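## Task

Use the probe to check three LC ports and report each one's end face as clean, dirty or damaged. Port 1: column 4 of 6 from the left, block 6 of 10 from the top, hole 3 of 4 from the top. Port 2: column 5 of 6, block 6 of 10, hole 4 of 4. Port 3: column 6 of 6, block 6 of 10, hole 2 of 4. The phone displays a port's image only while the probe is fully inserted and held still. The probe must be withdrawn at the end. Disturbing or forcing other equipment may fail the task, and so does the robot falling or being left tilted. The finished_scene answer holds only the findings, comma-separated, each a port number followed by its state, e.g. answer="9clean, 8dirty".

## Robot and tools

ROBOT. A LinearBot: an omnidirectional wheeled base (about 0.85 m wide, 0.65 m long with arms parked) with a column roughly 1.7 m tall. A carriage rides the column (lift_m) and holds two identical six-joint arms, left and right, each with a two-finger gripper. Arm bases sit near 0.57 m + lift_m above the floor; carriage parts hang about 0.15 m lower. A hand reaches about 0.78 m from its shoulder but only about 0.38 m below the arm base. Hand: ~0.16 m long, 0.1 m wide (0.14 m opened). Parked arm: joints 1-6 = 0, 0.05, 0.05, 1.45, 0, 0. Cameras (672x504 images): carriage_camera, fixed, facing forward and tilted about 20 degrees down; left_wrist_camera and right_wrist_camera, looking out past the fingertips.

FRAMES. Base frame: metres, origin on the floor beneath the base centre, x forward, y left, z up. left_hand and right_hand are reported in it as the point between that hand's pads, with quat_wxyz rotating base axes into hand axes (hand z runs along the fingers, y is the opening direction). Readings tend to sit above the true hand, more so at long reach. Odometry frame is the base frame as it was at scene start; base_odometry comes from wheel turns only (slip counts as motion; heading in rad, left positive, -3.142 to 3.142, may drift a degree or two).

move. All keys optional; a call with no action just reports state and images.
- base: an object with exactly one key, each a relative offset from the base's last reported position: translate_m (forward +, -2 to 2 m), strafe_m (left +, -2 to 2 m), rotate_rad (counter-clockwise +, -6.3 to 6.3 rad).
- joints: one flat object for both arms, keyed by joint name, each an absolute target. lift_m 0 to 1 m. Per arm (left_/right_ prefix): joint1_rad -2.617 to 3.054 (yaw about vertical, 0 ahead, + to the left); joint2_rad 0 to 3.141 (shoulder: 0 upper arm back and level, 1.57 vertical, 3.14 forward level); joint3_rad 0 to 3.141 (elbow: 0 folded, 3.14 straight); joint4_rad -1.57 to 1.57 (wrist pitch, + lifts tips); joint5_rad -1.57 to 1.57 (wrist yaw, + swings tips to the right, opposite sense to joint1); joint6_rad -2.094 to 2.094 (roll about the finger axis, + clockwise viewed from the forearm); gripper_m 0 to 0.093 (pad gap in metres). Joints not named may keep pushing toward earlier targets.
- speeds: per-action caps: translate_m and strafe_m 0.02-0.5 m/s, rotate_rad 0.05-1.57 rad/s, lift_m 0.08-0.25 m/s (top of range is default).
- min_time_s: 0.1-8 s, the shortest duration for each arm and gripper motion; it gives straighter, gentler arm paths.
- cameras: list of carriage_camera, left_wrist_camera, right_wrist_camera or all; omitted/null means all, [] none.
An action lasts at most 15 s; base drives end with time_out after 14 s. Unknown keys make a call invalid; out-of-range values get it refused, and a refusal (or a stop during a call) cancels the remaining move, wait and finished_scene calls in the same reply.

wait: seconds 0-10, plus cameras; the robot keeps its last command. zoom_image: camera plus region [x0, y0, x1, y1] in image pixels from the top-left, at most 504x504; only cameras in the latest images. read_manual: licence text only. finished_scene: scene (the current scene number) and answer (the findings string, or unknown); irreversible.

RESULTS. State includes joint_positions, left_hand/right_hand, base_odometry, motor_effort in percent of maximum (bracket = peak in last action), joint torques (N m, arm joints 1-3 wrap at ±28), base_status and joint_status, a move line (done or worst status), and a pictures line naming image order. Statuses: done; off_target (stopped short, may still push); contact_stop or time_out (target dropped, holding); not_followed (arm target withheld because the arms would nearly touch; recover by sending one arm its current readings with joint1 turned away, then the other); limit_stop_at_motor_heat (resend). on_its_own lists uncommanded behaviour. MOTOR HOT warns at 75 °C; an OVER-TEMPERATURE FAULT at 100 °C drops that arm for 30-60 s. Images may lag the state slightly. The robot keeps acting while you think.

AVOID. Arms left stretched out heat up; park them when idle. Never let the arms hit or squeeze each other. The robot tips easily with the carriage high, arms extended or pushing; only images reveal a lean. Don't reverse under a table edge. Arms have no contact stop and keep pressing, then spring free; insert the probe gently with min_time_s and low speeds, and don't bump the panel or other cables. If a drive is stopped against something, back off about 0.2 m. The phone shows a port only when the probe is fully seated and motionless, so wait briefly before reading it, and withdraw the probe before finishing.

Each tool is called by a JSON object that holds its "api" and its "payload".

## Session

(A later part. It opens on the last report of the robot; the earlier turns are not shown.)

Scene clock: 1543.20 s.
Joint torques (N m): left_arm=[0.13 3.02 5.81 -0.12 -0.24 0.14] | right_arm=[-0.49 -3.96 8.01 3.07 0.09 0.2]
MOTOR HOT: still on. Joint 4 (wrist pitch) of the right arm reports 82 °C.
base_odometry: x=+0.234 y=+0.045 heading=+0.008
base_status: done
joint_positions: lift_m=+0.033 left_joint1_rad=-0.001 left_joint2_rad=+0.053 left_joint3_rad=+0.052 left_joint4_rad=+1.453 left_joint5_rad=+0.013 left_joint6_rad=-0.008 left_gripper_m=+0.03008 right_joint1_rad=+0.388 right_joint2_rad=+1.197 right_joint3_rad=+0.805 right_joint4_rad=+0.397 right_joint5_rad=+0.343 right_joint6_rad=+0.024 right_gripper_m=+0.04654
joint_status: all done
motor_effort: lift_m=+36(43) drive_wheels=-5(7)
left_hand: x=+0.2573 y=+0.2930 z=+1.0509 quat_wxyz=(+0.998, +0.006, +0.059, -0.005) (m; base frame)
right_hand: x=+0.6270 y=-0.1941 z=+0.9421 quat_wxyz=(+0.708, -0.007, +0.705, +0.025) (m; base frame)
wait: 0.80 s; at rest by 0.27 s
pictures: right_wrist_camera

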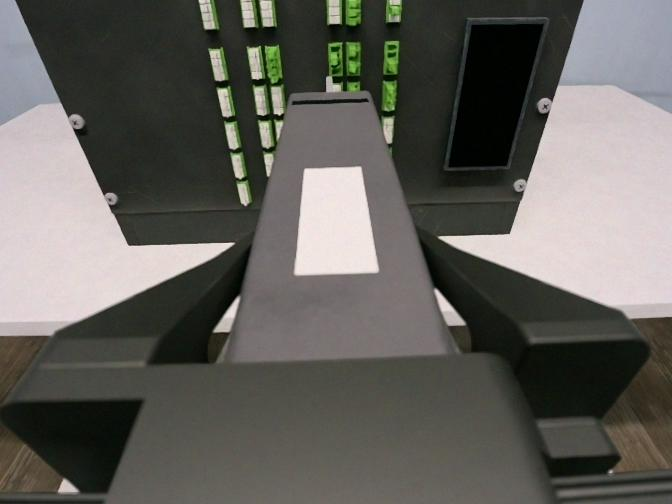

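{"api": "move", "payload": {"base": {"strafe_m":-0.004}, "joints": {"lift_m":0.0347}, "speeds": {"strafe_m":0.03}, "cameras": []}}

{"api": "move", "payload": {"base": {"translate_m":0.018}, "speeds": {"translate_m":0.04}, "cameras": []}}

{"api": "wait", "payload": {"seconds": 0.8, "cameras": ["right_wrist_camera"]}}

{"api": "zoom_image", "payload": {"camera": "right_wrist_camera", "region": [304, 52, 354, 102]}}

Scene clock: 1556.17 s.
Joint torques (N m): left_arm=[0.13 3.02 5.81 -0.13 -0.25 0.12] | right_arm=[-0.5 -4.14 7.87 3.01 0.07 0.19]
move: done
MOTOR HOT: still on. Joint 4 (wrist pitch) of the right arm reports 83 °C.
base_odometry: x=+0.234 y=+0.041 heading=+0.008
base_status: done
joint_positions: lift_m=+0.034 left_joint1_rad=+0.000 left_joint2_rad=+0.053 left_joint3_rad=+0.052 left_joint4_rad=+1.453 left_joint5_rad=+0.013 left_joint6_rad=-0.008 left_gripper_m=+0.03008 right_joint1_rad=+0.386 right_joint2_rad=+1.197 right_joint3_rad=+0.805 right_joint4_rad=+0.396 right_joint5_rad=+0.344 right_joint6_rad=+0.024 right_gripper_m=+0.04654
joint_status: all done
motor_effort: lift_m=+37(40) drive_wheels=+4(6)
left_hand: x=+0.2573 y=+0.2930 z=+1.0516 quat_wxyz=(+0.998, +0.006, +0.059, -0.004) (m; base frame)
right_hand: x=+0.6272 y=-0.1949 z=+0.9426 quat_wxyz=(+0.708, -0.006, +0.706, +0.024) (m; base frame)
pictures: none
No camera images: "cameras" was empty.

Scene clock: 1557.07 s.
Joint torques (N m): left_arm=[0.09 2.88 5.85 -0.16 -0.28 0.13] | right_arm=[-0.4 -4.01 7.97 3.04 0.06 0.19]
move: done
MOTOR HOT: still on. Joint 4 (wrist pitch) of the right arm reports 83 °C.
base_odometry: x=+0.252 y=+0.041 heading=+0.007
base_status: done
joint_positions: lift_m=+0.034 left_joint1_rad=+0.000 left_joint2_rad=+0.053 left_joint3_rad=+0.052 left_joint4_rad=+1.453 left_joint5_rad=+0.013 left_joint6_rad=-0.008 left_gripper_m=+0.03008 right_joint1_rad=+0.386 right_joint2_rad=+1.197 right_joint3_rad=+0.805 right_joint4_rad=+0.396 right_joint5_rad=+0.345 right_joint6_rad=+0.024 right_gripper_m=+0.04654
joint_status: not commanded
motor_effort: lift_m=+37(38) drive_wheels=+6(10)
left_hand: x=+0.2573 y=+0.2930 z=+1.0516 quat_wxyz=(+0.998, +0.006, +0.059, -0.004) (m; base frame)
right_hand: x=+0.6272 y=-0.1951 z=+0.9425 quat_wxyz=(+0.708, -0.006, +0.706, +0.023) (m; base frame)
pictures: none
No camera images: "cameras" was empty.

Scene clock: 1557.87 s.
Joint torques (N m): left_arm=[0.13 2.97 5.85 -0.12 -0.25 0.14] | right_arm=[-0.38 -3.95 7.98 3.02 0.08 0.19]
MOTOR HOT: still on. Joint 4 (wrist pitch) of the right arm reports 83 °C.
base_odometry: x=+0.252 y=+0.041 heading=+0.007
base_status: done
joint_positions: lift_m=+0.034 left_joint1_rad=+0.000 left_joint2_rad=+0.053 left_joint3_rad=+0.052 left_joint4_rad=+1.453 left_joint5_rad=+0.013 left_joint6_rad=-0.008 left_gripper_m=+0.03008 right_joint1_rad=+0.386 right_joint2_rad=+1.197 right_joint3_rad=+0.805 right_joint4_rad=+0.396 right_joint5_rad=+0.345 right_joint6_rad=+0.024 right_gripper_m=+0.04654
joint_status: not commanded
motor_effort: lift_m=+38(38) drive_wheels=+6(10)
left_hand: x=+0.2573 y=+0.2930 z=+1.0516 quat_wxyz=(+0.998, +0.006, +0.059, -0.004) (m; base frame)
right_hand: x=+0.6272 y=-0.1951 z=+0.9425 quat_wxyz=(+0.708, -0.006, +0.706, +0.023) (m; base frame)
wait: 0.80 s; at rest by 0.27 s
pictures: right_wrist_camera

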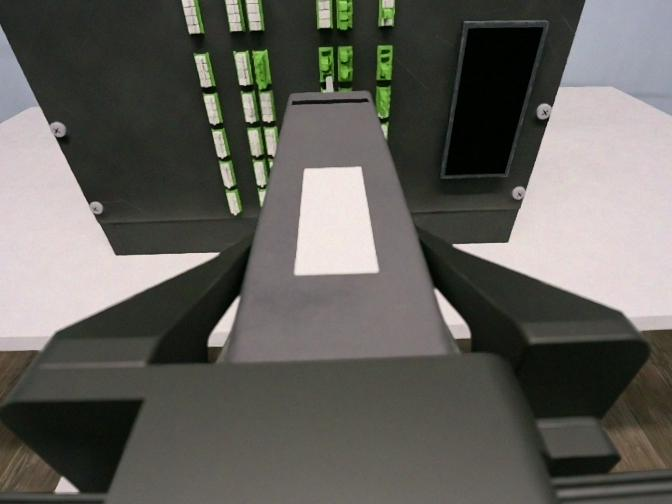

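Scaled by 10.080.

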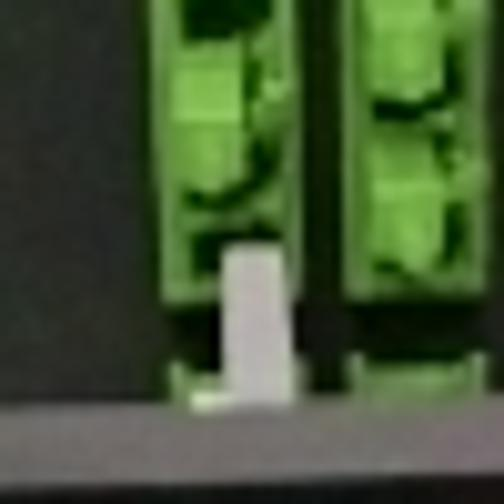

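{"api": "move", "payload": {"base": {"strafe_m":0.0035}, "joints": {"lift_m":0.0350}, "speeds": {"strafe_m":0.03}, "cameras": []}}

{"api": "move", "payload": {"base": {"translate_m":0.008}, "speeds": {"translate_m":0.03}, "cameras": []}}

{"api": "wait", "payload": {"seconds": 0.8, "cameras": ["right_wrist_camera"]}}

{"api": "zoom_image", "payload": {"camera": "right_wrist_camera", "region": [304, 62, 344, 102]}}

Scene clock: 1571.00 s.
Joint torques (N m): left_arm=[0.17 2.96 5.74 -0.15 -0.24 0.12] | right_arm=[-0.28 -4.1 7.99 3.08 0.1 0.18]
move: done
MOTOR HOT: still on. Joint 4 (wrist pitch) of the right arm reports 83 °C.
base_odometry: x=+0.252 y=+0.045 heading=+0.007
base_status: done
joint_positions: lift_m=+0.034 left_joint1_rad=-0.001 left_joint2_rad=+0.053 left_joint3_rad=+0.052 left_joint4_rad=+1.453 left_joint5_rad=+0.011 left_joint6_rad=-0.008 left_gripper_m=+0.03008 right_joint1_rad=+0.386 right_joint2_rad=+1.197 right_joint3_rad=+0.805 right_joint4_rad=+0.396 right_joint5_rad=+0.345 right_joint6_rad=+0.024 right_gripper_m=+0.04654
joint_status: all done
motor_effort: lift_m=+39(40) drive_wheels=-6(9)
left_hand: x=+0.2573 y=+0.2933 z=+1.0519 quat_wxyz=(+0.998, +0.006, +0.059, -0.005) (m; base frame)
right_hand: x=+0.6272 y=-0.1950 z=+0.9428 quat_wxyz=(+0.708, -0.006, +0.706, +0.024) (m; base frame)
pictures: none
No camera images: "cameras" was empty.

Scene clock: 1571.80 s.
Joint torques (N m): left_arm=[0.09 2.88 5.96 -0.09 -0.23 0.12] | right_arm=[-0.31 -4 7.9 3.18 0.1 0.2]
move: done
MOTOR HOT: still on. Joint 4 (wrist pitch) of the right arm reports 83 °C.
base_odometry: x=+0.260 y=+0.045 heading=+0.006
base_status: done
joint_positions: lift_m=+0.034 left_joint1_rad=-0.001 left_joint2_rad=+0.053 left_joint3_rad=+0.052 left_joint4_rad=+1.453 left_joint5_rad=+0.011 left_joint6_rad=-0.008 left_gripper_m=+0.03008 right_joint1_rad=+0.386 right_joint2_rad=+1.197 right_joint3_rad=+0.805 right_joint4_rad=+0.396 right_joint5_rad=+0.344 right_joint6_rad=+0.024 right_gripper_m=+0.04654
joint_status: not commanded
motor_effort: lift_m=+38(39) drive_wheels=+5(9)
left_hand: x=+0.2573 y=+0.2933 z=+1.0519 quat_wxyz=(+0.998, +0.006, +0.059, -0.005) (m; base frame)
right_hand: x=+0.6272 y=-0.1949 z=+0.9427 quat_wxyz=(+0.708, -0.006, +0.706, +0.024) (m; base frame)
pictures: none
No camera images: "cameras" was empty.

Scene clock: 1572.60 s.
Joint torques (N m): left_arm=[0.14 2.97 5.85 -0.11 -0.22 0.15] | right_arm=[-0.38 -3.95 7.91 3.12 0.1 0.2]
MOTOR HOT: still on. Joint 4 (wrist pitch) of the right arm reports 83 °C.
base_odometry: x=+0.260 y=+0.045 heading=+0.006
base_status: done
joint_positions: lift_m=+0.034 left_joint1_rad=-0.001 left_joint2_rad=+0.053 left_joint3_rad=+0.052 left_joint4_rad=+1.453 left_joint5_rad=+0.011 left_joint6_rad=-0.008 left_gripper_m=+0.03008 right_joint1_rad=+0.386 right_joint2_rad=+1.197 right_joint3_rad=+0.805 right_joint4_rad=+0.396 right_joint5_rad=+0.344 right_joint6_rad=+0.024 right_gripper_m=+0.04654
joint_status: not commanded
motor_effort: lift_m=+38(39) drive_wheels=+5(9)
left_hand: x=+0.2573 y=+0.2933 z=+1.0519 quat_wxyz=(+0.998, +0.006, +0.059, -0.005) (m; base frame)
right_hand: x=+0.6272 y=-0.1949 z=+0.9427 quat_wxyz=(+0.708, -0.006, +0.706, +0.024) (m; base frame)
wait: 0.80 s; at rest by 0.27 s
pictures: right_wrist_camera

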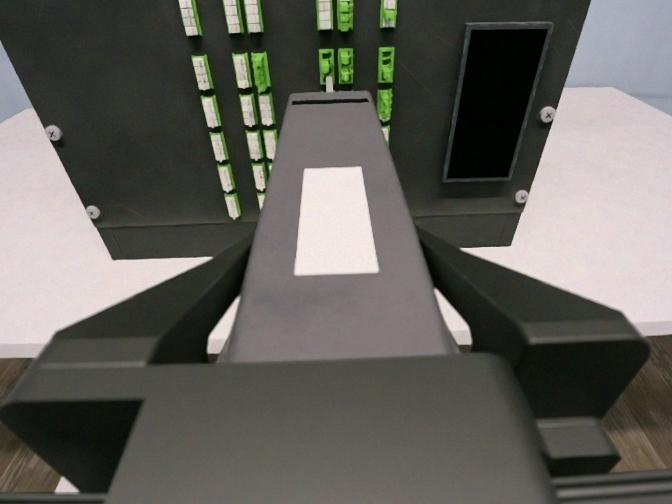

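Scaled by 12.600.

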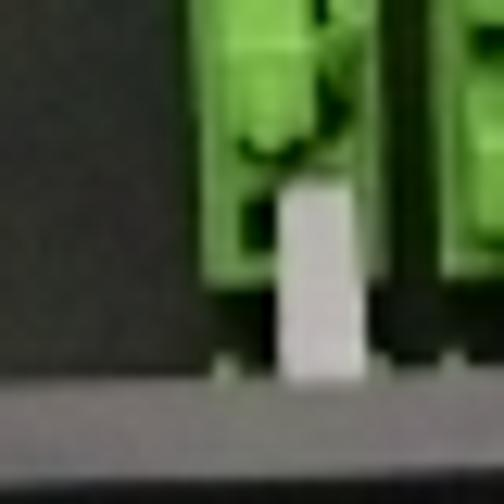

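{"api": "move", "payload": {"base": {"strafe_m":0.0032}, "speeds": {"strafe_m":0.03}, "cameras": []}}

{"api": "wait", "payload": {"seconds": 0.8, "cameras": ["right_wrist_camera"]}}

{"api": "zoom_image", "payload": {"camera": "right_wrist_camera", "region": [304, 62, 344, 102]}}

Scene clock: 1582.73 s.
Joint torques (N m): left_arm=[0.21 2.99 5.85 -0.13 -0.17 0.14] | right_arm=[-0.61 -4.08 7.98 3.08 0.11 0.19]
move: done
MOTOR HOT: still on. Joint 4 (wrist pitch) of the right arm reports 83 °C.
base_odometry: x=+0.260 y=+0.048 heading=+0.006
base_status: done
joint_positions: lift_m=+0.034 left_joint1_rad=-0.001 left_joint2_rad=+0.053 left_joint3_rad=+0.052 left_joint4_rad=+1.453 left_joint5_rad=+0.010 left_joint6_rad=-0.008 left_gripper_m=+0.03008 right_joint1_rad=+0.386 right_joint2_rad=+1.197 right_joint3_rad=+0.805 right_joint4_rad=+0.396 right_joint5_rad=+0.344 right_joint6_rad=+0.024 right_gripper_m=+0.04654
joint_status: not commanded
motor_effort: lift_m=+38(39) drive_wheels=-5(8)
left_hand: x=+0.2573 y=+0.2935 z=+1.0519 quat_wxyz=(+0.998, +0.005, +0.059, -0.005) (m; base frame)
right_hand: x=+0.6272 y=-0.1949 z=+0.9427 quat_wxyz=(+0.708, -0.006, +0.706, +0.024) (m; base frame)
pictures: none
No camera images: "cameras" was empty.

Scene clock: 1583.53 s.
Joint torques (N m): left_arm=[0.2 2.96 5.83 -0.12 -0.25 0.13] | right_arm=[-0.35 -3.95 8.05 3.07 0.09 0.19]
MOTOR HOT: still on. Joint 4 (wrist pitch) of the right arm reports 83 °C.
base_odometry: x=+0.260 y=+0.048 heading=+0.006
base_status: done
joint_positions: lift_m=+0.034 left_joint1_rad=-0.001 left_joint2_rad=+0.053 left_joint3_rad=+0.052 left_joint4_rad=+1.453 left_joint5_rad=+0.010 left_joint6_rad=-0.008 left_gripper_m=+0.03008 right_joint1_rad=+0.386 right_joint2_rad=+1.197 right_joint3_rad=+0.805 right_joint4_rad=+0.396 right_joint5_rad=+0.344 right_joint6_rad=+0.024 right_gripper_m=+0.04654
joint_status: not commanded
motor_effort: lift_m=+39(39) drive_wheels=-5(8)
left_hand: x=+0.2573 y=+0.2935 z=+1.0519 quat_wxyz=(+0.998, +0.005, +0.059, -0.005) (m; base frame)
right_hand: x=+0.6272 y=-0.1949 z=+0.9427 quat_wxyz=(+0.708, -0.006, +0.706, +0.024) (m; base frame)
wait: 0.80 s; at rest by 0.27 s
pictures: right_wrist_camera

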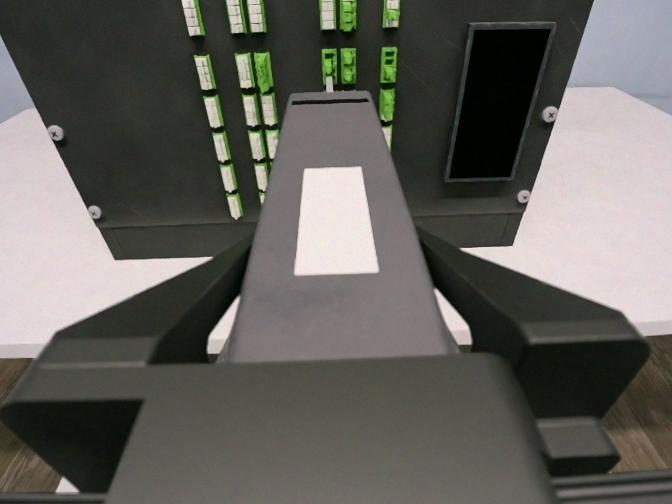

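Scaled by 12.600.

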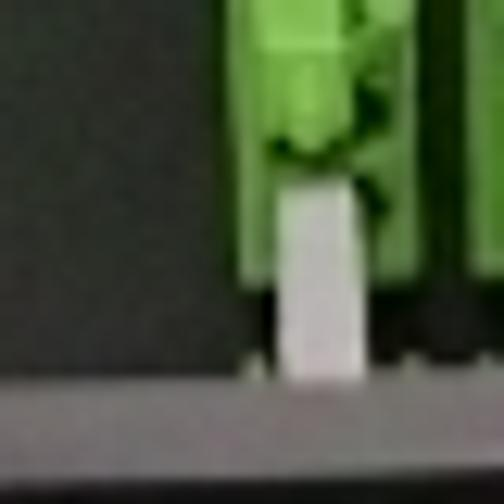

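{"api": "move", "payload": {"base": {"strafe_m":0.002}, "speeds": {"strafe_m":0.03}, "cameras": []}}

{"api": "move", "payload": {"base": {"translate_m":0.010}, "speeds": {"translate_m":0.03}, "cameras": []}}

{"api": "wait", "payload": {"seconds": 0.8, "cameras": ["right_wrist_camera"]}}

{"api": "zoom_image", "payload": {"camera": "right_wrist_camera", "region": [304, 62, 344, 102]}}

Scene clock: 1596.43 s.
Joint torques (N m): left_arm=[0.28 2.96 5.86 -0.14 -0.22 0.12] | right_arm=[-0.34 -4.1 8.09 3.04 0.04 0.19]
move: done
MOTOR HOT: still on. Joint 4 (wrist pitch) of the right arm reports 82 °C.
base_odometry: x=+0.260 y=+0.049 heading=+0.005
base_status: done
joint_positions: lift_m=+0.034 left_joint1_rad=-0.001 left_joint2_rad=+0.053 left_joint3_rad=+0.052 left_joint4_rad=+1.453 left_joint5_rad=+0.010 left_joint6_rad=-0.008 left_gripper_m=+0.03008 right_joint1_rad=+0.386 right_joint2_rad=+1.197 right_joint3_rad=+0.805 right_joint4_rad=+0.396 right_joint5_rad=+0.344 right_joint6_rad=+0.024 right_gripper_m=+0.04654
joint_status: not commanded
motor_effort: lift_m=+38(39) drive_wheels=-4(6)
left_hand: x=+0.2573 y=+0.2936 z=+1.0519 quat_wxyz=(+0.998, +0.005, +0.059, -0.005) (m; base frame)
right_hand: x=+0.6272 y=-0.1949 z=+0.9427 quat_wxyz=(+0.708, -0.006, +0.706, +0.024) (m; base frame)
pictures: none
No camera images: "cameras" was empty.

Scene clock: 1597.27 s.
Joint torques (N m): left_arm=[0.16 2.96 5.97 -0.12 -0.23 0.13] | right_arm=[-0.44 -4.22 8.12 3.12 0.06 0.19]
move: done
MOTOR HOT: still on. Joint 4 (wrist pitch) of the right arm reports 82 °C.
base_odometry: x=+0.270 y=+0.049 heading=+0.005
base_status: done
joint_positions: lift_m=+0.034 left_joint1_rad=-0.001 left_joint2_rad=+0.053 left_joint3_rad=+0.052 left_joint4_rad=+1.453 left_joint5_rad=+0.010 left_joint6_rad=-0.008 left_gripper_m=+0.03008 right_joint1_rad=+0.386 right_joint2_rad=+1.197 right_joint3_rad=+0.805 right_joint4_rad=+0.396 right_joint5_rad=+0.343 right_joint6_rad=+0.024 right_gripper_m=+0.04654
joint_status: not commanded
motor_effort: lift_m=+39(39) drive_wheels=+5(9)
left_hand: x=+0.2573 y=+0.2936 z=+1.0519 quat_wxyz=(+0.998, +0.005, +0.059, -0.005) (m; base frame)
right_hand: x=+0.6272 y=-0.1947 z=+0.9429 quat_wxyz=(+0.708, -0.006, +0.706, +0.024) (m; base frame)
pictures: none
No camera images: "cameras" was empty.

Scene clock: 1598.07 s.
Joint torques (N m): left_arm=[0.16 2.97 5.89 -0.11 -0.21 0.13] | right_arm=[-0.39 -3.93 8.05 3.05 0.11 0.19]
MOTOR HOT: still on. Joint 4 (wrist pitch) of the right arm reports 82 °C.
base_odometry: x=+0.270 y=+0.049 heading=+0.005
base_status: done
joint_positions: lift_m=+0.034 left_joint1_rad=-0.001 left_joint2_rad=+0.053 left_joint3_rad=+0.052 left_joint4_rad=+1.453 left_joint5_rad=+0.010 left_joint6_rad=-0.008 left_gripper_m=+0.03008 right_joint1_rad=+0.386 right_joint2_rad=+1.197 right_joint3_rad=+0.805 right_joint4_rad=+0.396 right_joint5_rad=+0.343 right_joint6_rad=+0.024 right_gripper_m=+0.04654
joint_status: not commanded
motor_effort: lift_m=+38(39) drive_wheels=+4(9)
left_hand: x=+0.2573 y=+0.2936 z=+1.0519 quat_wxyz=(+0.998, +0.005, +0.059, -0.005) (m; base frame)
right_hand: x=+0.6272 y=-0.1947 z=+0.9427 quat_wxyz=(+0.708, -0.006, +0.706, +0.024) (m; base frame)
wait: 0.80 s; at rest by 0.27 s
pictures: right_wrist_camera

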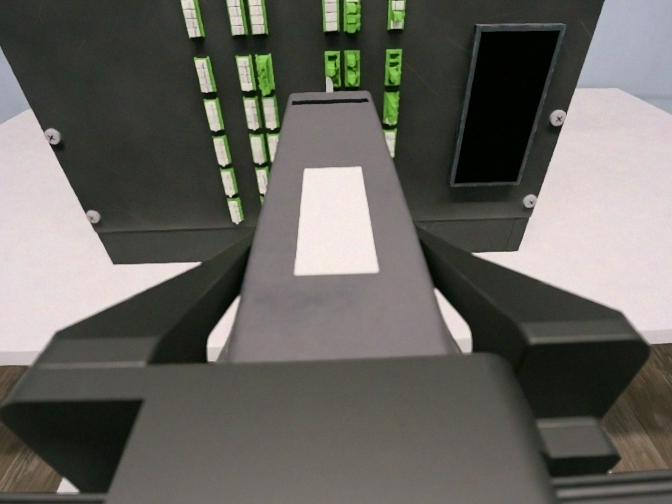

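Scaled by 12.600.

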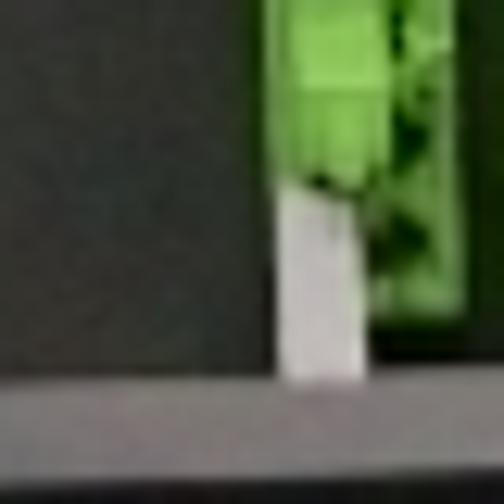

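{"api": "move", "payload": {"base": {"strafe_m":-0.001}, "joints": {"lift_m":0.0355}, "speeds": {"strafe_m":0.02}, "cameras": []}}

{"api": "wait", "payload": {"seconds": 0.8, "cameras": ["right_wrist_camera"]}}

{"api": "zoom_image", "payload": {"camera": "right_wrist_camera", "region": [304, 62, 344, 102]}}

Scene clock: 1622.23 s.
Joint torques (N m): left_arm=[0.06 3 5.96 -0.14 -0.25 0.13] | right_arm=[-0.2 -4.08 7.99 3.08 0.07 0.18]
move: done
MOTOR HOT: still on. Joint 4 (wrist pitch) of the right arm reports 82 °C.
base_odometry: x=+0.270 y=+0.048 heading=+0.005
base_status: done
joint_positions: lift_m=+0.035 left_joint1_rad=-0.001 left_joint2_rad=+0.053 left_joint3_rad=+0.052 left_joint4_rad=+1.453 left_joint5_rad=+0.010 left_joint6_rad=-0.008 left_gripper_m=+0.03008 right_joint1_rad=+0.386 right_joint2_rad=+1.197 right_joint3_rad=+0.805 right_joint4_rad=+0.396 right_joint5_rad=+0.344 right_joint6_rad=+0.024 right_gripper_m=+0.04654
joint_status: all done
motor_effort: lift_m=+38(40) drive_wheels=+2(4)
left_hand: x=+0.2573 y=+0.2936 z=+1.0524 quat_wxyz=(+0.998, +0.005, +0.059, -0.004) (m; base frame)
right_hand: x=+0.6273 y=-0.1951 z=+0.9432 quat_wxyz=(+0.708, -0.006, +0.706, +0.024) (m; base frame)
pictures: none
No camera images: "cameras" was empty.

Scene clock: 1623.03 s.
Joint torques (N m): left_arm=[0.17 2.99 5.83 -0.13 -0.21 0.12] | right_arm=[-0.29 -3.96 8.01 3.08 0.08 0.18]
MOTOR HOT: still on. Joint 4 (wrist pitch) of the right arm reports 82 °C.
base_odometry: x=+0.270 y=+0.048 heading=+0.005
base_status: done
joint_positions: lift_m=+0.035 left_joint1_rad=-0.001 left_joint2_rad=+0.053 left_joint3_rad=+0.052 left_joint4_rad=+1.453 left_joint5_rad=+0.010 left_joint6_rad=-0.008 left_gripper_m=+0.03008 right_joint1_rad=+0.386 right_joint2_rad=+1.197 right_joint3_rad=+0.805 right_joint4_rad=+0.396 right_joint5_rad=+0.344 right_joint6_rad=+0.024 right_gripper_m=+0.04654
joint_status: all done
motor_effort: lift_m=+38(40) drive_wheels=+2(4)
left_hand: x=+0.2573 y=+0.2936 z=+1.0524 quat_wxyz=(+0.998, +0.005, +0.059, -0.004) (m; base frame)
right_hand: x=+0.6273 y=-0.1951 z=+0.9432 quat_wxyz=(+0.708, -0.006, +0.706, +0.024) (m; base frame)
wait: 0.80 s; at rest by 0.27 s
pictures: right_wrist_camera

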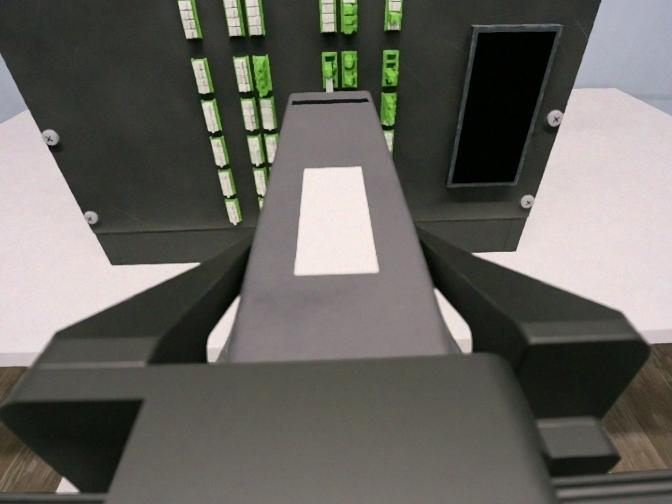

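Scaled by 12.600.

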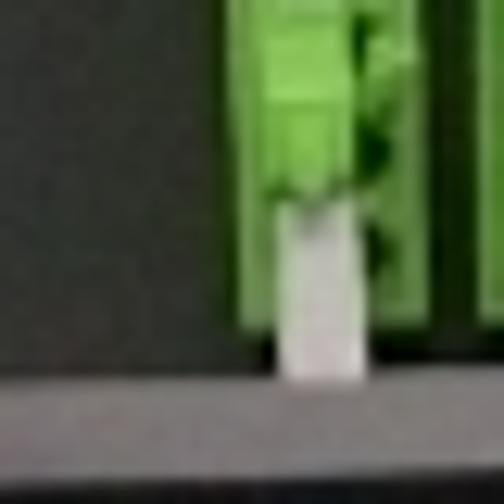

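{"api": "move", "payload": {"base": {"strafe_m":0.0008}, "speeds": {"strafe_m":0.02}, "cameras": []}}

{"api": "move", "payload": {"base": {"translate_m":0.006}, "speeds": {"translate_m":0.02}, "cameras": []}}

{"api": "wait", "payload": {"seconds": 0.8, "cameras": ["right_wrist_camera"]}}

{"api": "zoom_image", "payload": {"camera": "right_wrist_camera", "region": [304, 62, 344, 102]}}

Scene clock: 1634.53 s.
Joint torques (N m): left_arm=[0.21 3 5.9 -0.13 -0.2 0.13] | right_arm=[-0.38 -3.9 8.03 3.05 0.11 0.17]
move: done
MOTOR HOT: still on. Joint 4 (wrist pitch) of the right arm reports 83 °C.
base_odometry: x=+0.270 y=+0.049 heading=+0.005
base_status: done
joint_positions: lift_m=+0.035 left_joint1_rad=-0.001 left_joint2_rad=+0.053 left_joint3_rad=+0.052 left_joint4_rad=+1.453 left_joint5_rad=+0.009 left_joint6_rad=-0.008 left_gripper_m=+0.03008 right_joint1_rad=+0.386 right_joint2_rad=+1.197 right_joint3_rad=+0.805 right_joint4_rad=+0.396 right_joint5_rad=+0.344 right_joint6_rad=+0.024 right_gripper_m=+0.04654
joint_status: not commanded
motor_effort: lift_m=+38(39) drive_wheels=+2(2)
left_hand: x=+0.2573 y=+0.2937 z=+1.0524 quat_wxyz=(+0.998, +0.004, +0.059, -0.004) (m; base frame)
right_hand: x=+0.6273 y=-0.1951 z=+0.9432 quat_wxyz=(+0.708, -0.006, +0.706, +0.024) (m; base frame)
pictures: none
No camera images: "cameras" was empty.

Scene clock: 1635.33 s.
Joint torques (N m): left_arm=[0.2 2.88 5.83 -0.12 -0.21 0.12] | right_arm=[-0.35 -4 7.99 3.13 0.09 0.18]
move: done
MOTOR HOT: still on. Joint 4 (wrist pitch) of the right arm reports 83 °C.
base_odometry: x=+0.276 y=+0.049 heading=+0.005
base_status: done
joint_positions: lift_m=+0.035 left_joint1_rad=-0.001 left_joint2_rad=+0.053 left_joint3_rad=+0.052 left_joint4_rad=+1.453 left_joint5_rad=+0.009 left_joint6_rad=-0.008 left_gripper_m=+0.03008 right_joint1_rad=+0.386 right_joint2_rad=+1.197 right_joint3_rad=+0.805 right_joint4_rad=+0.396 right_joint5_rad=+0.345 right_joint6_rad=+0.024 right_gripper_m=+0.04654
joint_status: not commanded
motor_effort: lift_m=+38(39) drive_wheels=+4(9)
left_hand: x=+0.2573 y=+0.2937 z=+1.0524 quat_wxyz=(+0.998, +0.004, +0.059, -0.004) (m; base frame)
right_hand: x=+0.6273 y=-0.1952 z=+0.9432 quat_wxyz=(+0.708, -0.005, +0.706, +0.024) (m; base frame)
pictures: none
No camera images: "cameras" was empty.

Scene clock: 1636.13 s.
Joint torques (N m): left_arm=[0.2 2.93 5.82 -0.13 -0.21 0.14] | right_arm=[-0.39 -3.99 8.05 3.05 0.08 0.19]
MOTOR HOT: still on. Joint 4 (wrist pitch) of the right arm reports 83 °C.
base_odometry: x=+0.276 y=+0.049 heading=+0.005
base_status: done
joint_positions: lift_m=+0.035 left_joint1_rad=-0.001 left_joint2_rad=+0.053 left_joint3_rad=+0.052 left_joint4_rad=+1.453 left_joint5_rad=+0.009 left_joint6_rad=-0.008 left_gripper_m=+0.03008 right_joint1_rad=+0.386 right_joint2_rad=+1.197 right_joint3_rad=+0.805 right_joint4_rad=+0.396 right_joint5_rad=+0.345 right_joint6_rad=+0.024 right_gripper_m=+0.04654
joint_status: not commanded
motor_effort: lift_m=+39(39) drive_wheels=+4(9)
left_hand: x=+0.2573 y=+0.2937 z=+1.0524 quat_wxyz=(+0.998, +0.004, +0.059, -0.004) (m; base frame)
right_hand: x=+0.6273 y=-0.1952 z=+0.9432 quat_wxyz=(+0.708, -0.005, +0.706, +0.024) (m; base frame)
wait: 0.80 s; at rest by 0.27 s
pictures: right_wrist_camera

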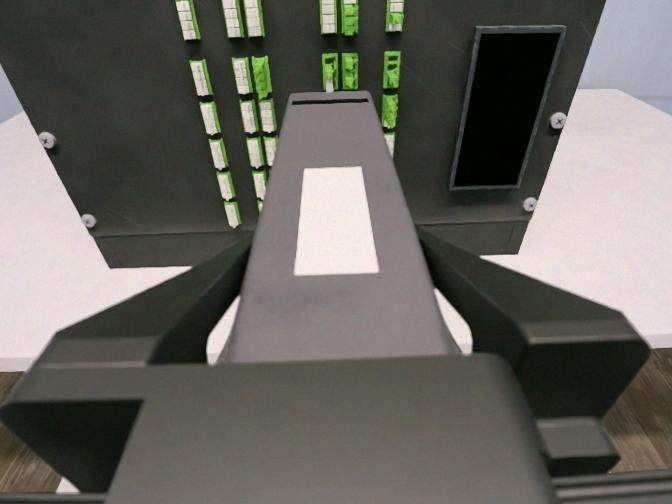

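Scaled by 12.600.

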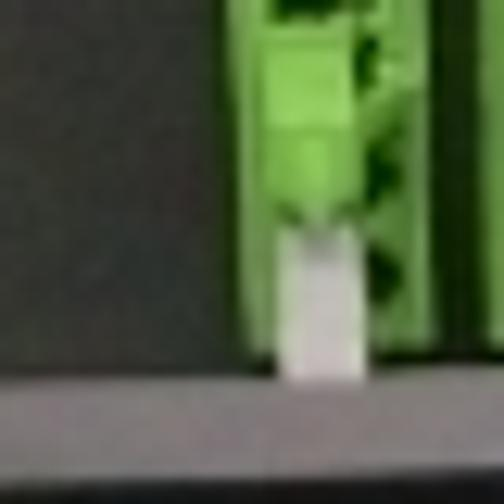

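{"api": "move", "payload": {"base": {"translate_m":0.0045}, "speeds": {"translate_m":0.02}, "cameras": []}}

{"api": "wait", "payload": {"seconds": 0.8, "cameras": ["right_wrist_camera"]}}

{"api": "zoom_image", "payload": {"camera": "right_wrist_camera", "region": [304, 62, 344, 102]}}

Scene clock: 1643.90 s.
Joint torques (N m): left_arm=[0.14 2.89 5.86 -0.12 -0.17 0.13] | right_arm=[-0.43 -4.05 7.88 3.08 0.08 0.19]
move: done
MOTOR HOT: still on. Joint 4 (wrist pitch) of the right arm reports 83 °C.
base_odometry: x=+0.280 y=+0.049 heading=+0.004
base_status: done
joint_positions: lift_m=+0.035 left_joint1_rad=-0.001 left_joint2_rad=+0.053 left_joint3_rad=+0.052 left_joint4_rad=+1.453 left_joint5_rad=+0.009 left_joint6_rad=-0.008 left_gripper_m=+0.03008 right_joint1_rad=+0.386 right_joint2_rad=+1.197 right_joint3_rad=+0.805 right_joint4_rad=+0.395 right_joint5_rad=+0.345 right_joint6_rad=+0.024 right_gripper_m=+0.04654
joint_status: not commanded
motor_effort: lift_m=+37(39) drive_wheels=+4(10)
left_hand: x=+0.2573 y=+0.2937 z=+1.0524 quat_wxyz=(+0.998, +0.004, +0.059, -0.004) (m; base frame)
right_hand: x=+0.6273 y=-0.1952 z=+0.9431 quat_wxyz=(+0.708, -0.006, +0.706, +0.024) (m; base frame)
pictures: none
No camera images: "cameras" was empty.

Scene clock: 1644.70 s.
Joint torques (N m): left_arm=[0.18 3.02 5.89 -0.11 -0.19 0.14] | right_arm=[-0.34 -3.88 7.98 3.07 0.07 0.18]
MOTOR HOT: still on. Joint 4 (wrist pitch) of the right arm reports 83 °C.
base_odometry: x=+0.280 y=+0.049 heading=+0.004
base_status: done
joint_positions: lift_m=+0.035 left_joint1_rad=-0.001 left_joint2_rad=+0.053 left_joint3_rad=+0.052 left_joint4_rad=+1.453 left_joint5_rad=+0.009 left_joint6_rad=-0.008 left_gripper_m=+0.03008 right_joint1_rad=+0.386 right_joint2_rad=+1.197 right_joint3_rad=+0.805 right_joint4_rad=+0.396 right_joint5_rad=+0.345 right_joint6_rad=+0.024 right_gripper_m=+0.04654
joint_status: not commanded
motor_effort: lift_m=+38(39) drive_wheels=+4(10)
left_hand: x=+0.2573 y=+0.2937 z=+1.0524 quat_wxyz=(+0.998, +0.004, +0.059, -0.004) (m; base frame)
right_hand: x=+0.6273 y=-0.1952 z=+0.9432 quat_wxyz=(+0.708, -0.005, +0.706, +0.024) (m; base frame)
wait: 0.80 s; at rest by 0.27 s
pictures: right_wrist_camera

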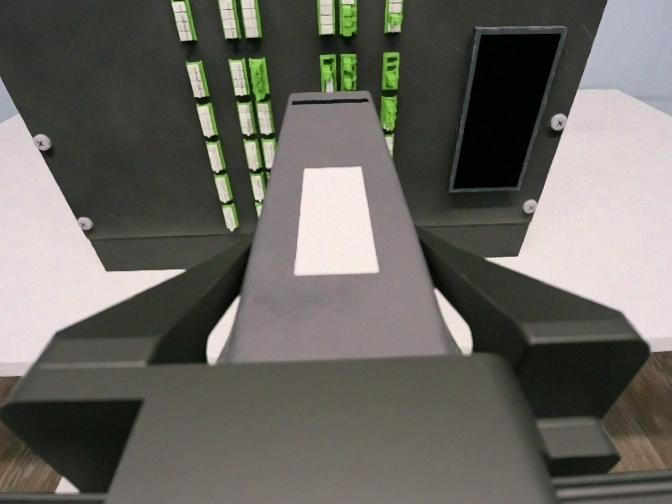

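Scaled by 12.600.

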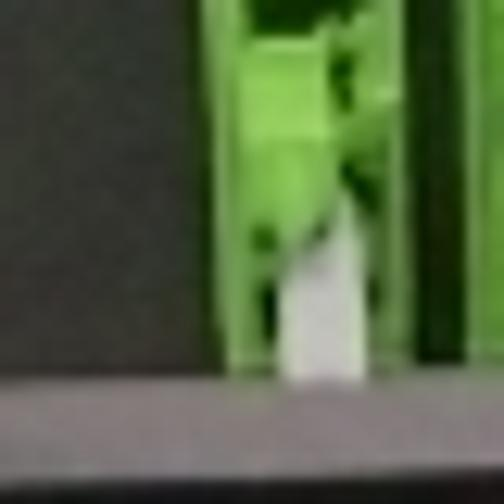

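{"api": "move", "payload": {"base": {"strafe_m":0.0012}, "speeds": {"strafe_m":0.02}, "cameras": []}}

{"api": "wait", "payload": {"seconds": 0.8, "cameras": ["right_wrist_camera"]}}

{"api": "zoom_image", "payload": {"camera": "right_wrist_camera", "region": [304, 62, 344, 102]}}

Scene clock: 1653.90 s.
Joint torques (N m): left_arm=[0.12 2.99 5.67 -0.12 -0.2 0.13] | right_arm=[-0.27 -4.04 8.08 3.08 0.06 0.18]
move: done
MOTOR HOT: still on. Joint 4 (wrist pitch) of the right arm reports 83 °C.
base_odometry: x=+0.280 y=+0.050 heading=+0.004
base_status: done
joint_positions: lift_m=+0.035 left_joint1_rad=-0.001 left_joint2_rad=+0.053 left_joint3_rad=+0.052 left_joint4_rad=+1.453 left_joint5_rad=+0.009 left_joint6_rad=-0.008 left_gripper_m=+0.03008 right_joint1_rad=+0.386 right_joint2_rad=+1.197 right_joint3_rad=+0.805 right_joint4_rad=+0.396 right_joint5_rad=+0.344 right_joint6_rad=+0.024 right_gripper_m=+0.04654
joint_status: not commanded
motor_effort: lift_m=+38(39) drive_wheels=+2(3)
left_hand: x=+0.2573 y=+0.2937 z=+1.0524 quat_wxyz=(+0.998, +0.004, +0.059, -0.004) (m; base frame)
right_hand: x=+0.6272 y=-0.1949 z=+0.9432 quat_wxyz=(+0.708, -0.006, +0.706, +0.024) (m; base frame)
pictures: none
No camera images: "cameras" was empty.

Scene clock: 1654.70 s.
Joint torques (N m): left_arm=[0.18 2.93 5.89 -0.11 -0.21 0.13] | right_arm=[-0.42 -4.08 7.97 3.06 0.08 0.18]
MOTOR HOT: still on. Joint 4 (wrist pitch) of the right arm reports 83 °C.
base_odometry: x=+0.280 y=+0.050 heading=+0.004
base_status: done
joint_positions: lift_m=+0.035 left_joint1_rad=-0.001 left_joint2_rad=+0.053 left_joint3_rad=+0.052 left_joint4_rad=+1.453 left_joint5_rad=+0.009 left_joint6_rad=-0.008 left_gripper_m=+0.03008 right_joint1_rad=+0.386 right_joint2_rad=+1.197 right_joint3_rad=+0.805 right_joint4_rad=+0.396 right_joint5_rad=+0.344 right_joint6_rad=+0.024 right_gripper_m=+0.04654
joint_status: not commanded
motor_effort: lift_m=+38(39) drive_wheels=+1(3)
left_hand: x=+0.2573 y=+0.2937 z=+1.0524 quat_wxyz=(+0.998, +0.004, +0.059, -0.004) (m; base frame)
right_hand: x=+0.6272 y=-0.1949 z=+0.9432 quat_wxyz=(+0.708, -0.006, +0.706, +0.024) (m; base frame)
wait: 0.80 s; at rest by 0.27 s
pictures: right_wrist_camera

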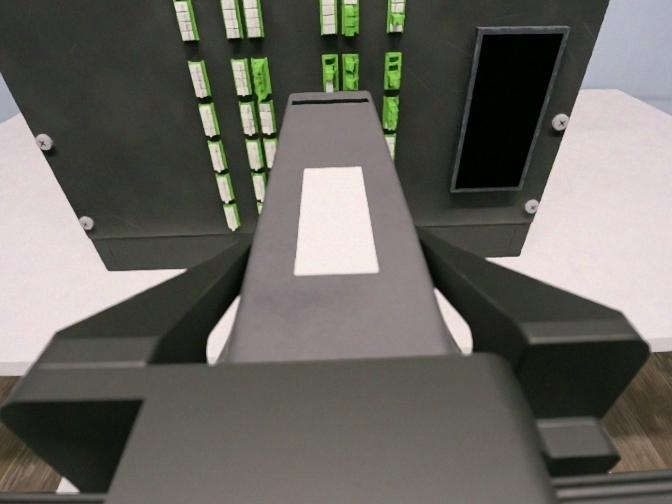

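Scaled by 12.600.

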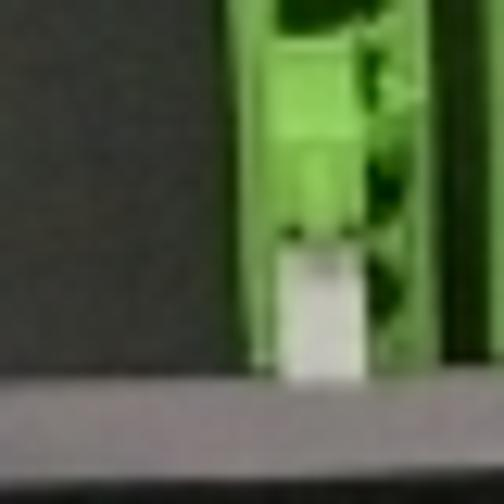

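{"api": "move", "payload": {"base": {"translate_m":0.004}, "speeds": {"translate_m":0.02}, "cameras": []}}

{"api": "wait", "payload": {"seconds": 0.8, "cameras": ["right_wrist_camera"]}}

{"api": "zoom_image", "payload": {"camera": "right_wrist_camera", "region": [304, 62, 344, 102]}}

Scene clock: 1663.53 s.
Joint torques (N m): left_arm=[0.13 2.84 5.81 -0.18 -0.2 0.14] | right_arm=[-0.55 -4.04 8.02 3.07 0 0.18]
move: done
MOTOR HOT: still on. Joint 4 (wrist pitch) of the right arm reports 83 °C.
base_odometry: x=+0.284 y=+0.050 heading=+0.004
base_status: done
joint_positions: lift_m=+0.035 left_joint1_rad=-0.001 left_joint2_rad=+0.053 left_joint3_rad=+0.052 left_joint4_rad=+1.453 left_joint5_rad=+0.009 left_joint6_rad=-0.008 left_gripper_m=+0.03008 right_joint1_rad=+0.389 right_joint2_rad=+1.197 right_joint3_rad=+0.805 right_joint4_rad=+0.395 right_joint5_rad=+0.348 right_joint6_rad=+0.024 right_gripper_m=+0.04654
joint_status: not commanded
motor_effort: lift_m=+38(39) drive_wheels=+4(7)
left_hand: x=+0.2572 y=+0.2937 z=+1.0524 quat_wxyz=(+0.998, +0.004, +0.059, -0.004) (m; base frame)
right_hand: x=+0.6268 y=-0.1944 z=+0.9434 quat_wxyz=(+0.708, -0.006, +0.706, +0.024) (m; base frame)
pictures: none
No camera images: "cameras" was empty.

Scene clock: 1664.33 s.
Joint torques (N m): left_arm=[0.18 2.96 5.86 -0.13 -0.2 0.14] | right_arm=[-0.68 -3.95 8.01 3.09 0.05 0.18]
MOTOR HOT: still on. Joint 4 (wrist pitch) of the right arm reports 83 °C.
base_odometry: x=+0.284 y=+0.050 heading=+0.004
base_status: done
joint_positions: lift_m=+0.035 left_joint1_rad=-0.001 left_joint2_rad=+0.053 left_joint3_rad=+0.052 left_joint4_rad=+1.453 left_joint5_rad=+0.009 left_joint6_rad=-0.008 left_gripper_m=+0.03008 right_joint1_rad=+0.389 right_joint2_rad=+1.197 right_joint3_rad=+0.805 right_joint4_rad=+0.395 right_joint5_rad=+0.348 right_joint6_rad=+0.024 right_gripper_m=+0.04654
joint_status: not commanded
motor_effort: lift_m=+38(39) drive_wheels=+4(7)
left_hand: x=+0.2572 y=+0.2937 z=+1.0524 quat_wxyz=(+0.998, +0.004, +0.059, -0.004) (m; base frame)
right_hand: x=+0.6268 y=-0.1944 z=+0.9434 quat_wxyz=(+0.708, -0.006, +0.706, +0.024) (m; base frame)
wait: 0.80 s; at rest by 0.27 s
pictures: right_wrist_camera

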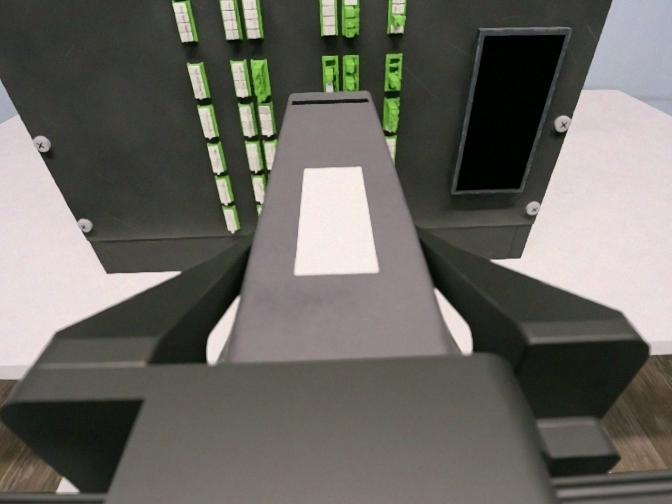

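Scaled by 12.600.

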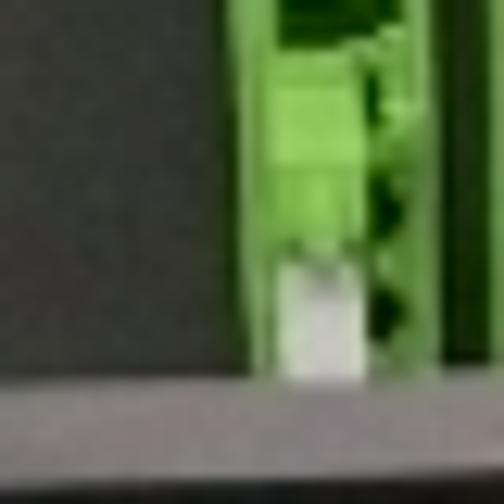

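{"api": "move", "payload": {"base": {"translate_m":0.003}, "speeds": {"translate_m":0.02}, "cameras": []}}

{"api": "wait", "payload": {"seconds": 0.8, "cameras": ["right_wrist_camera"]}}

{"api": "zoom_image", "payload": {"camera": "right_wrist_camera", "region": [304, 62, 344, 102]}}

Scene clock: 1676.50 s.
Joint torques (N m): left_arm=[0.17 2.92 5.93 -0.14 -0.21 0.14] | right_arm=[-0.8 -3.97 8.06 3.08 0.02 0.19]
move: done
MOTOR HOT: still on. Joint 4 (wrist pitch) of the right arm reports 83 °C.
base_odometry: x=+0.287 y=+0.050 heading=+0.004
base_status: done
joint_positions: lift_m=+0.035 left_joint1_rad=-0.001 left_joint2_rad=+0.053 left_joint3_rad=+0.052 left_joint4_rad=+1.453 left_joint5_rad=+0.009 left_joint6_rad=-0.008 left_gripper_m=+0.03008 right_joint1_rad=+0.389 right_joint2_rad=+1.197 right_joint3_rad=+0.805 right_joint4_rad=+0.395 right_joint5_rad=+0.347 right_joint6_rad=+0.024 right_gripper_m=+0.04654
joint_status: not commanded
motor_effort: lift_m=+39(39) drive_wheels=+4(11)
left_hand: x=+0.2572 y=+0.2937 z=+1.0524 quat_wxyz=(+0.998, +0.004, +0.059, -0.004) (m; base frame)
right_hand: x=+0.6268 y=-0.1942 z=+0.9434 quat_wxyz=(+0.708, -0.006, +0.706, +0.024) (m; base frame)
pictures: none
No camera images: "cameras" was empty.

Scene clock: 1677.30 s.
Joint torques (N m): left_arm=[0.16 2.89 5.82 -0.12 -0.18 0.13] | right_arm=[-0.62 -3.99 8.05 3.08 0.06 0.18]
MOTOR HOT: still on. Joint 4 (wrist pitch) of the right arm reports 83 °C.
base_odometry: x=+0.287 y=+0.050 heading=+0.004
base_status: done
joint_positions: lift_m=+0.035 left_joint1_rad=-0.001 left_joint2_rad=+0.053 left_joint3_rad=+0.052 left_joint4_rad=+1.453 left_joint5_rad=+0.009 left_joint6_rad=-0.008 left_gripper_m=+0.03008 right_joint1_rad=+0.389 right_joint2_rad=+1.197 right_joint3_rad=+0.805 right_joint4_rad=+0.395 right_joint5_rad=+0.347 right_joint6_rad=+0.024 right_gripper_m=+0.04654
joint_status: not commanded
motor_effort: lift_m=+37(39) drive_wheels=+3(11)
left_hand: x=+0.2572 y=+0.2937 z=+1.0524 quat_wxyz=(+0.998, +0.004, +0.059, -0.004) (m; base frame)
right_hand: x=+0.6268 y=-0.1942 z=+0.9434 quat_wxyz=(+0.708, -0.006, +0.706, +0.024) (m; base frame)
wait: 0.80 s; at rest by 0.27 s
pictures: right_wrist_camera

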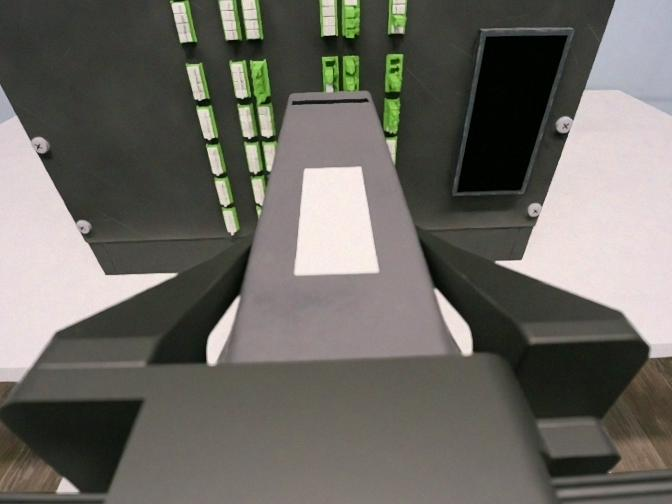

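Scaled by 12.600.

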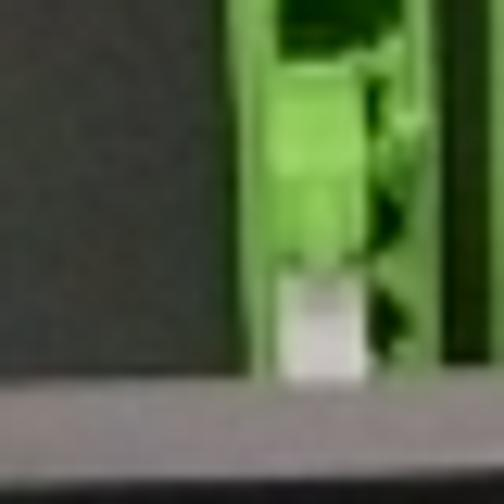

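Inserted, free. Continue.

{"api": "move", "payload": {"base": {"translate_m":0.005}, "speeds": {"translate_m":0.02}, "cameras": []}}

{"api": "move", "payload": {"base": {"translate_m":0.0045}, "speeds": {"translate_m":0.02}, "cameras": []}}

{"api": "wait", "payload": {"seconds": 0.8, "cameras": ["right_wrist_camera"]}}

{"api": "zoom_image", "payload": {"camera": "right_wrist_camera", "region": [304, 62, 344, 102]}}

Scene clock: 1686.97 s.
Joint torques (N m): left_arm=[0.13 2.95 5.9 -0.14 -0.17 0.13] | right_arm=[-0.81 -3.89 7.86 3.11 0.08 0.18]
move: done
MOTOR HOT: still on. Joint 4 (wrist pitch) of the right arm reports 82 °C.
base_odometry: x=+0.292 y=+0.051 heading=+0.003
base_status: done
joint_positions: lift_m=+0.035 left_joint1_rad=-0.001 left_joint2_rad=+0.053 left_joint3_rad=+0.052 left_joint4_rad=+1.453 left_joint5_rad=+0.009 left_joint6_rad=-0.008 left_gripper_m=+0.03008 right_joint1_rad=+0.389 right_joint2_rad=+1.197 right_joint3_rad=+0.805 right_joint4_rad=+0.395 right_joint5_rad=+0.346 right_joint6_rad=+0.024 right_gripper_m=+0.04654
joint_status: not commanded
motor_effort: lift_m=+37(39) drive_wheels=+3(9)
left_hand: x=+0.2572 y=+0.2937 z=+1.0524 quat_wxyz=(+0.998, +0.004, +0.059, -0.004) (m; base frame)
right_hand: x=+0.6268 y=-0.1940 z=+0.9433 quat_wxyz=(+0.708, -0.006, +0.706, +0.025) (m; base frame)
pictures: none
No camera images: "cameras" was empty.

Scene clock: 1687.57 s.
Joint torques (N m): left_arm=[0.14 2.91 5.9 -0.16 -0.21 0.14] | right_arm=[-0.54 -3.75 7.83 3.06 0.02 0.18]
move: done
MOTOR HOT: still on. Joint 4 (wrist pitch) of the right arm reports 82 °C.
base_odometry: x=+0.296 y=+0.051 heading=+0.003
base_status: done
joint_positions: lift_m=+0.035 left_joint1_rad=-0.001 left_joint2_rad=+0.053 left_joint3_rad=+0.052 left_joint4_rad=+1.453 left_joint5_rad=+0.009 left_joint6_rad=-0.008 left_gripper_m=+0.03008 right_joint1_rad=+0.389 right_joint2_rad=+1.197 right_joint3_rad=+0.805 right_joint4_rad=+0.395 right_joint5_rad=+0.348 right_joint6_rad=+0.024 right_gripper_m=+0.04654
joint_status: not commanded
motor_effort: lift_m=+38(38) drive_wheels=+3(10)
left_hand: x=+0.2572 y=+0.2937 z=+1.0524 quat_wxyz=(+0.998, +0.004, +0.059, -0.004) (m; base frame)
right_hand: x=+0.6268 y=-0.1945 z=+0.9433 quat_wxyz=(+0.708, -0.005, +0.706, +0.024) (m; base frame)
pictures: none
No camera images: "cameras" was empty.

Scene clock: 1688.37 s.
Joint torques (N m): left_arm=[0.13 2.97 5.81 -0.13 -0.2 0.14] | right_arm=[-0.66 -3.89 8.01 3.08 0.06 0.19]
MOTOR HOT: still on. Joint 4 (wrist pitch) of the right arm reports 82 °C.
base_odometry: x=+0.296 y=+0.051 heading=+0.003
base_status: done
joint_positions: lift_m=+0.035 left_joint1_rad=-0.001 left_joint2_rad=+0.053 left_joint3_rad=+0.052 left_joint4_rad=+1.453 left_joint5_rad=+0.009 left_joint6_rad=-0.008 left_gripper_m=+0.03008 right_joint1_rad=+0.389 right_joint2_rad=+1.197 right_joint3_rad=+0.805 right_joint4_rad=+0.395 right_joint5_rad=+0.348 right_joint6_rad=+0.024 right_gripper_m=+0.04654
joint_status: not commanded
motor_effort: lift_m=+38(38) drive_wheels=+3(10)
left_hand: x=+0.2572 y=+0.2937 z=+1.0524 quat_wxyz=(+0.998, +0.004, +0.059, -0.004) (m; base frame)
right_hand: x=+0.6268 y=-0.1945 z=+0.9433 quat_wxyz=(+0.708, -0.005, +0.706, +0.024) (m; base frame)
wait: 0.80 s; at rest by 0.27 s
pictures: right_wrist_camera

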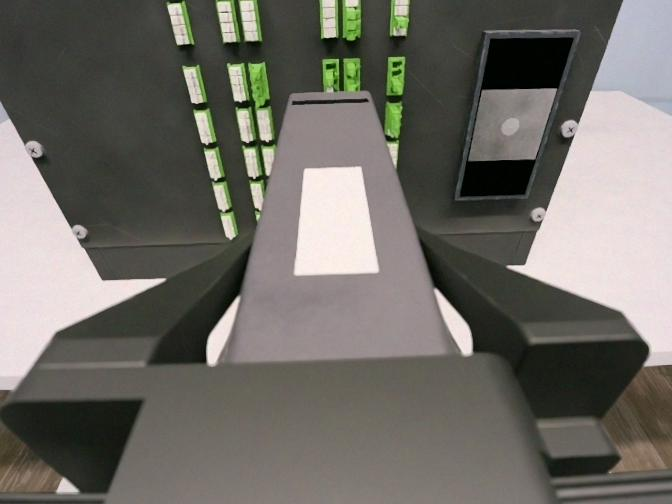

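Scaled by 12.600.

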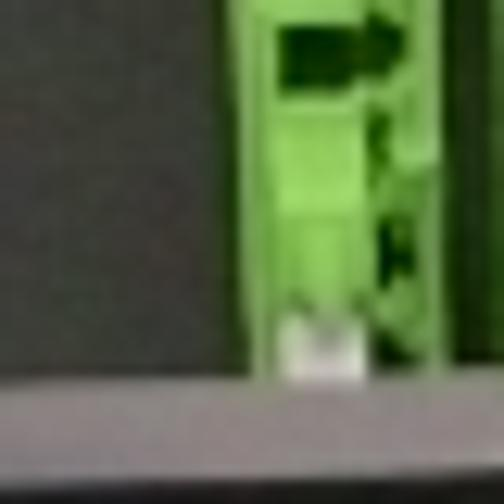

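{"api": "zoom_image", "payload": {"camera": "right_wrist_camera", "region": [488, 104, 532, 148]}}

{"api": "move", "payload": {"base": {"translate_m":-0.010}, "speeds": {"translate_m":0.02}, "cameras": []}}

{"api": "move", "payload": {"base": {"translate_m":-0.09}, "speeds": {"translate_m":0.05}, "cameras": ["right_wrist_camera"]}}

Scaled by 11.455.

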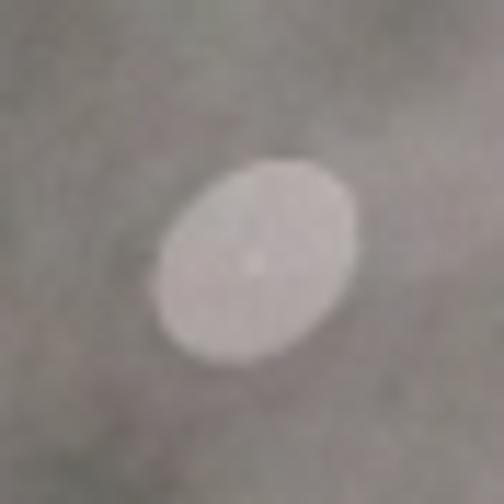

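Scene clock: 1699.57 s.
Joint torques (N m): left_arm=[0.1 3.02 6.08 -0.15 -0.19 0.13] | right_arm=[-0.77 -3.86 7.95 3.05 0.03 0.19]
move: done
MOTOR HOT: still on. Joint 4 (wrist pitch) of the right arm reports 82 °C.
base_odometry: x=+0.286 y=+0.050 heading=+0.003
base_status: done
joint_positions: lift_m=+0.035 left_joint1_rad=-0.001 left_joint2_rad=+0.053 left_joint3_rad=+0.052 left_joint4_rad=+1.453 left_joint5_rad=+0.009 left_joint6_rad=-0.008 left_gripper_m=+0.03008 right_joint1_rad=+0.389 right_joint2_rad=+1.197 right_joint3_rad=+0.805 right_joint4_rad=+0.395 right_joint5_rad=+0.346 right_joint6_rad=+0.024 right_gripper_m=+0.04654
joint_status: not commanded
motor_effort: lift_m=+38(39) drive_wheels=+2(7)
left_hand: x=+0.2572 y=+0.2937 z=+1.0524 quat_wxyz=(+0.998, +0.004, +0.059, -0.004) (m; base frame)
right_hand: x=+0.6268 y=-0.1941 z=+0.9433 quat_wxyz=(+0.708, -0.006, +0.706, +0.024) (m; base frame)
pictures: none
No camera images: "cameras" was empty.

Scene clock: 1701.87 s.
Joint torques (N m): left_arm=[0.13 3.02 5.87 -0.15 -0.21 0.13] | right_arm=[-0.76 -3.74 8.1 3.08 0.03 0.19]
move: done
MOTOR HOT: still on. Joint 4 (wrist pitch) of the right arm reports 82 °C.
base_odometry: x=+0.196 y=+0.050 heading=+0.003
base_status: done
joint_positions: lift_m=+0.035 left_joint1_rad=-0.001 left_joint2_rad=+0.053 left_joint3_rad=+0.052 left_joint4_rad=+1.453 left_joint5_rad=+0.009 left_joint6_rad=-0.008 left_gripper_m=+0.03008 right_joint1_rad=+0.389 right_joint2_rad=+1.197 right_joint3_rad=+0.805 right_joint4_rad=+0.396 right_joint5_rad=+0.346 right_joint6_rad=+0.024 right_gripper_m=+0.04654
joint_status: not commanded
motor_effort: lift_m=+38(39) drive_wheels=+4(11)
left_hand: x=+0.2572 y=+0.2937 z=+1.0524 quat_wxyz=(+0.998, +0.004, +0.059, -0.004) (m; base frame)
right_hand: x=+0.6268 y=-0.1940 z=+0.9435 quat_wxyz=(+0.708, -0.006, +0.706, +0.025) (m; base frame)
pictures: right_wrist_camera

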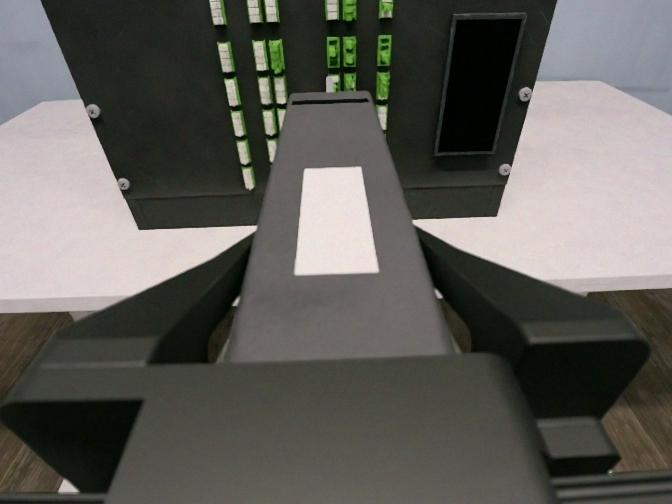

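{"api": "finished_scene", "payload": {"scene": 2, "answer": "1clean, 2dirty, 3clean"}}

The scene is finished: the task was done.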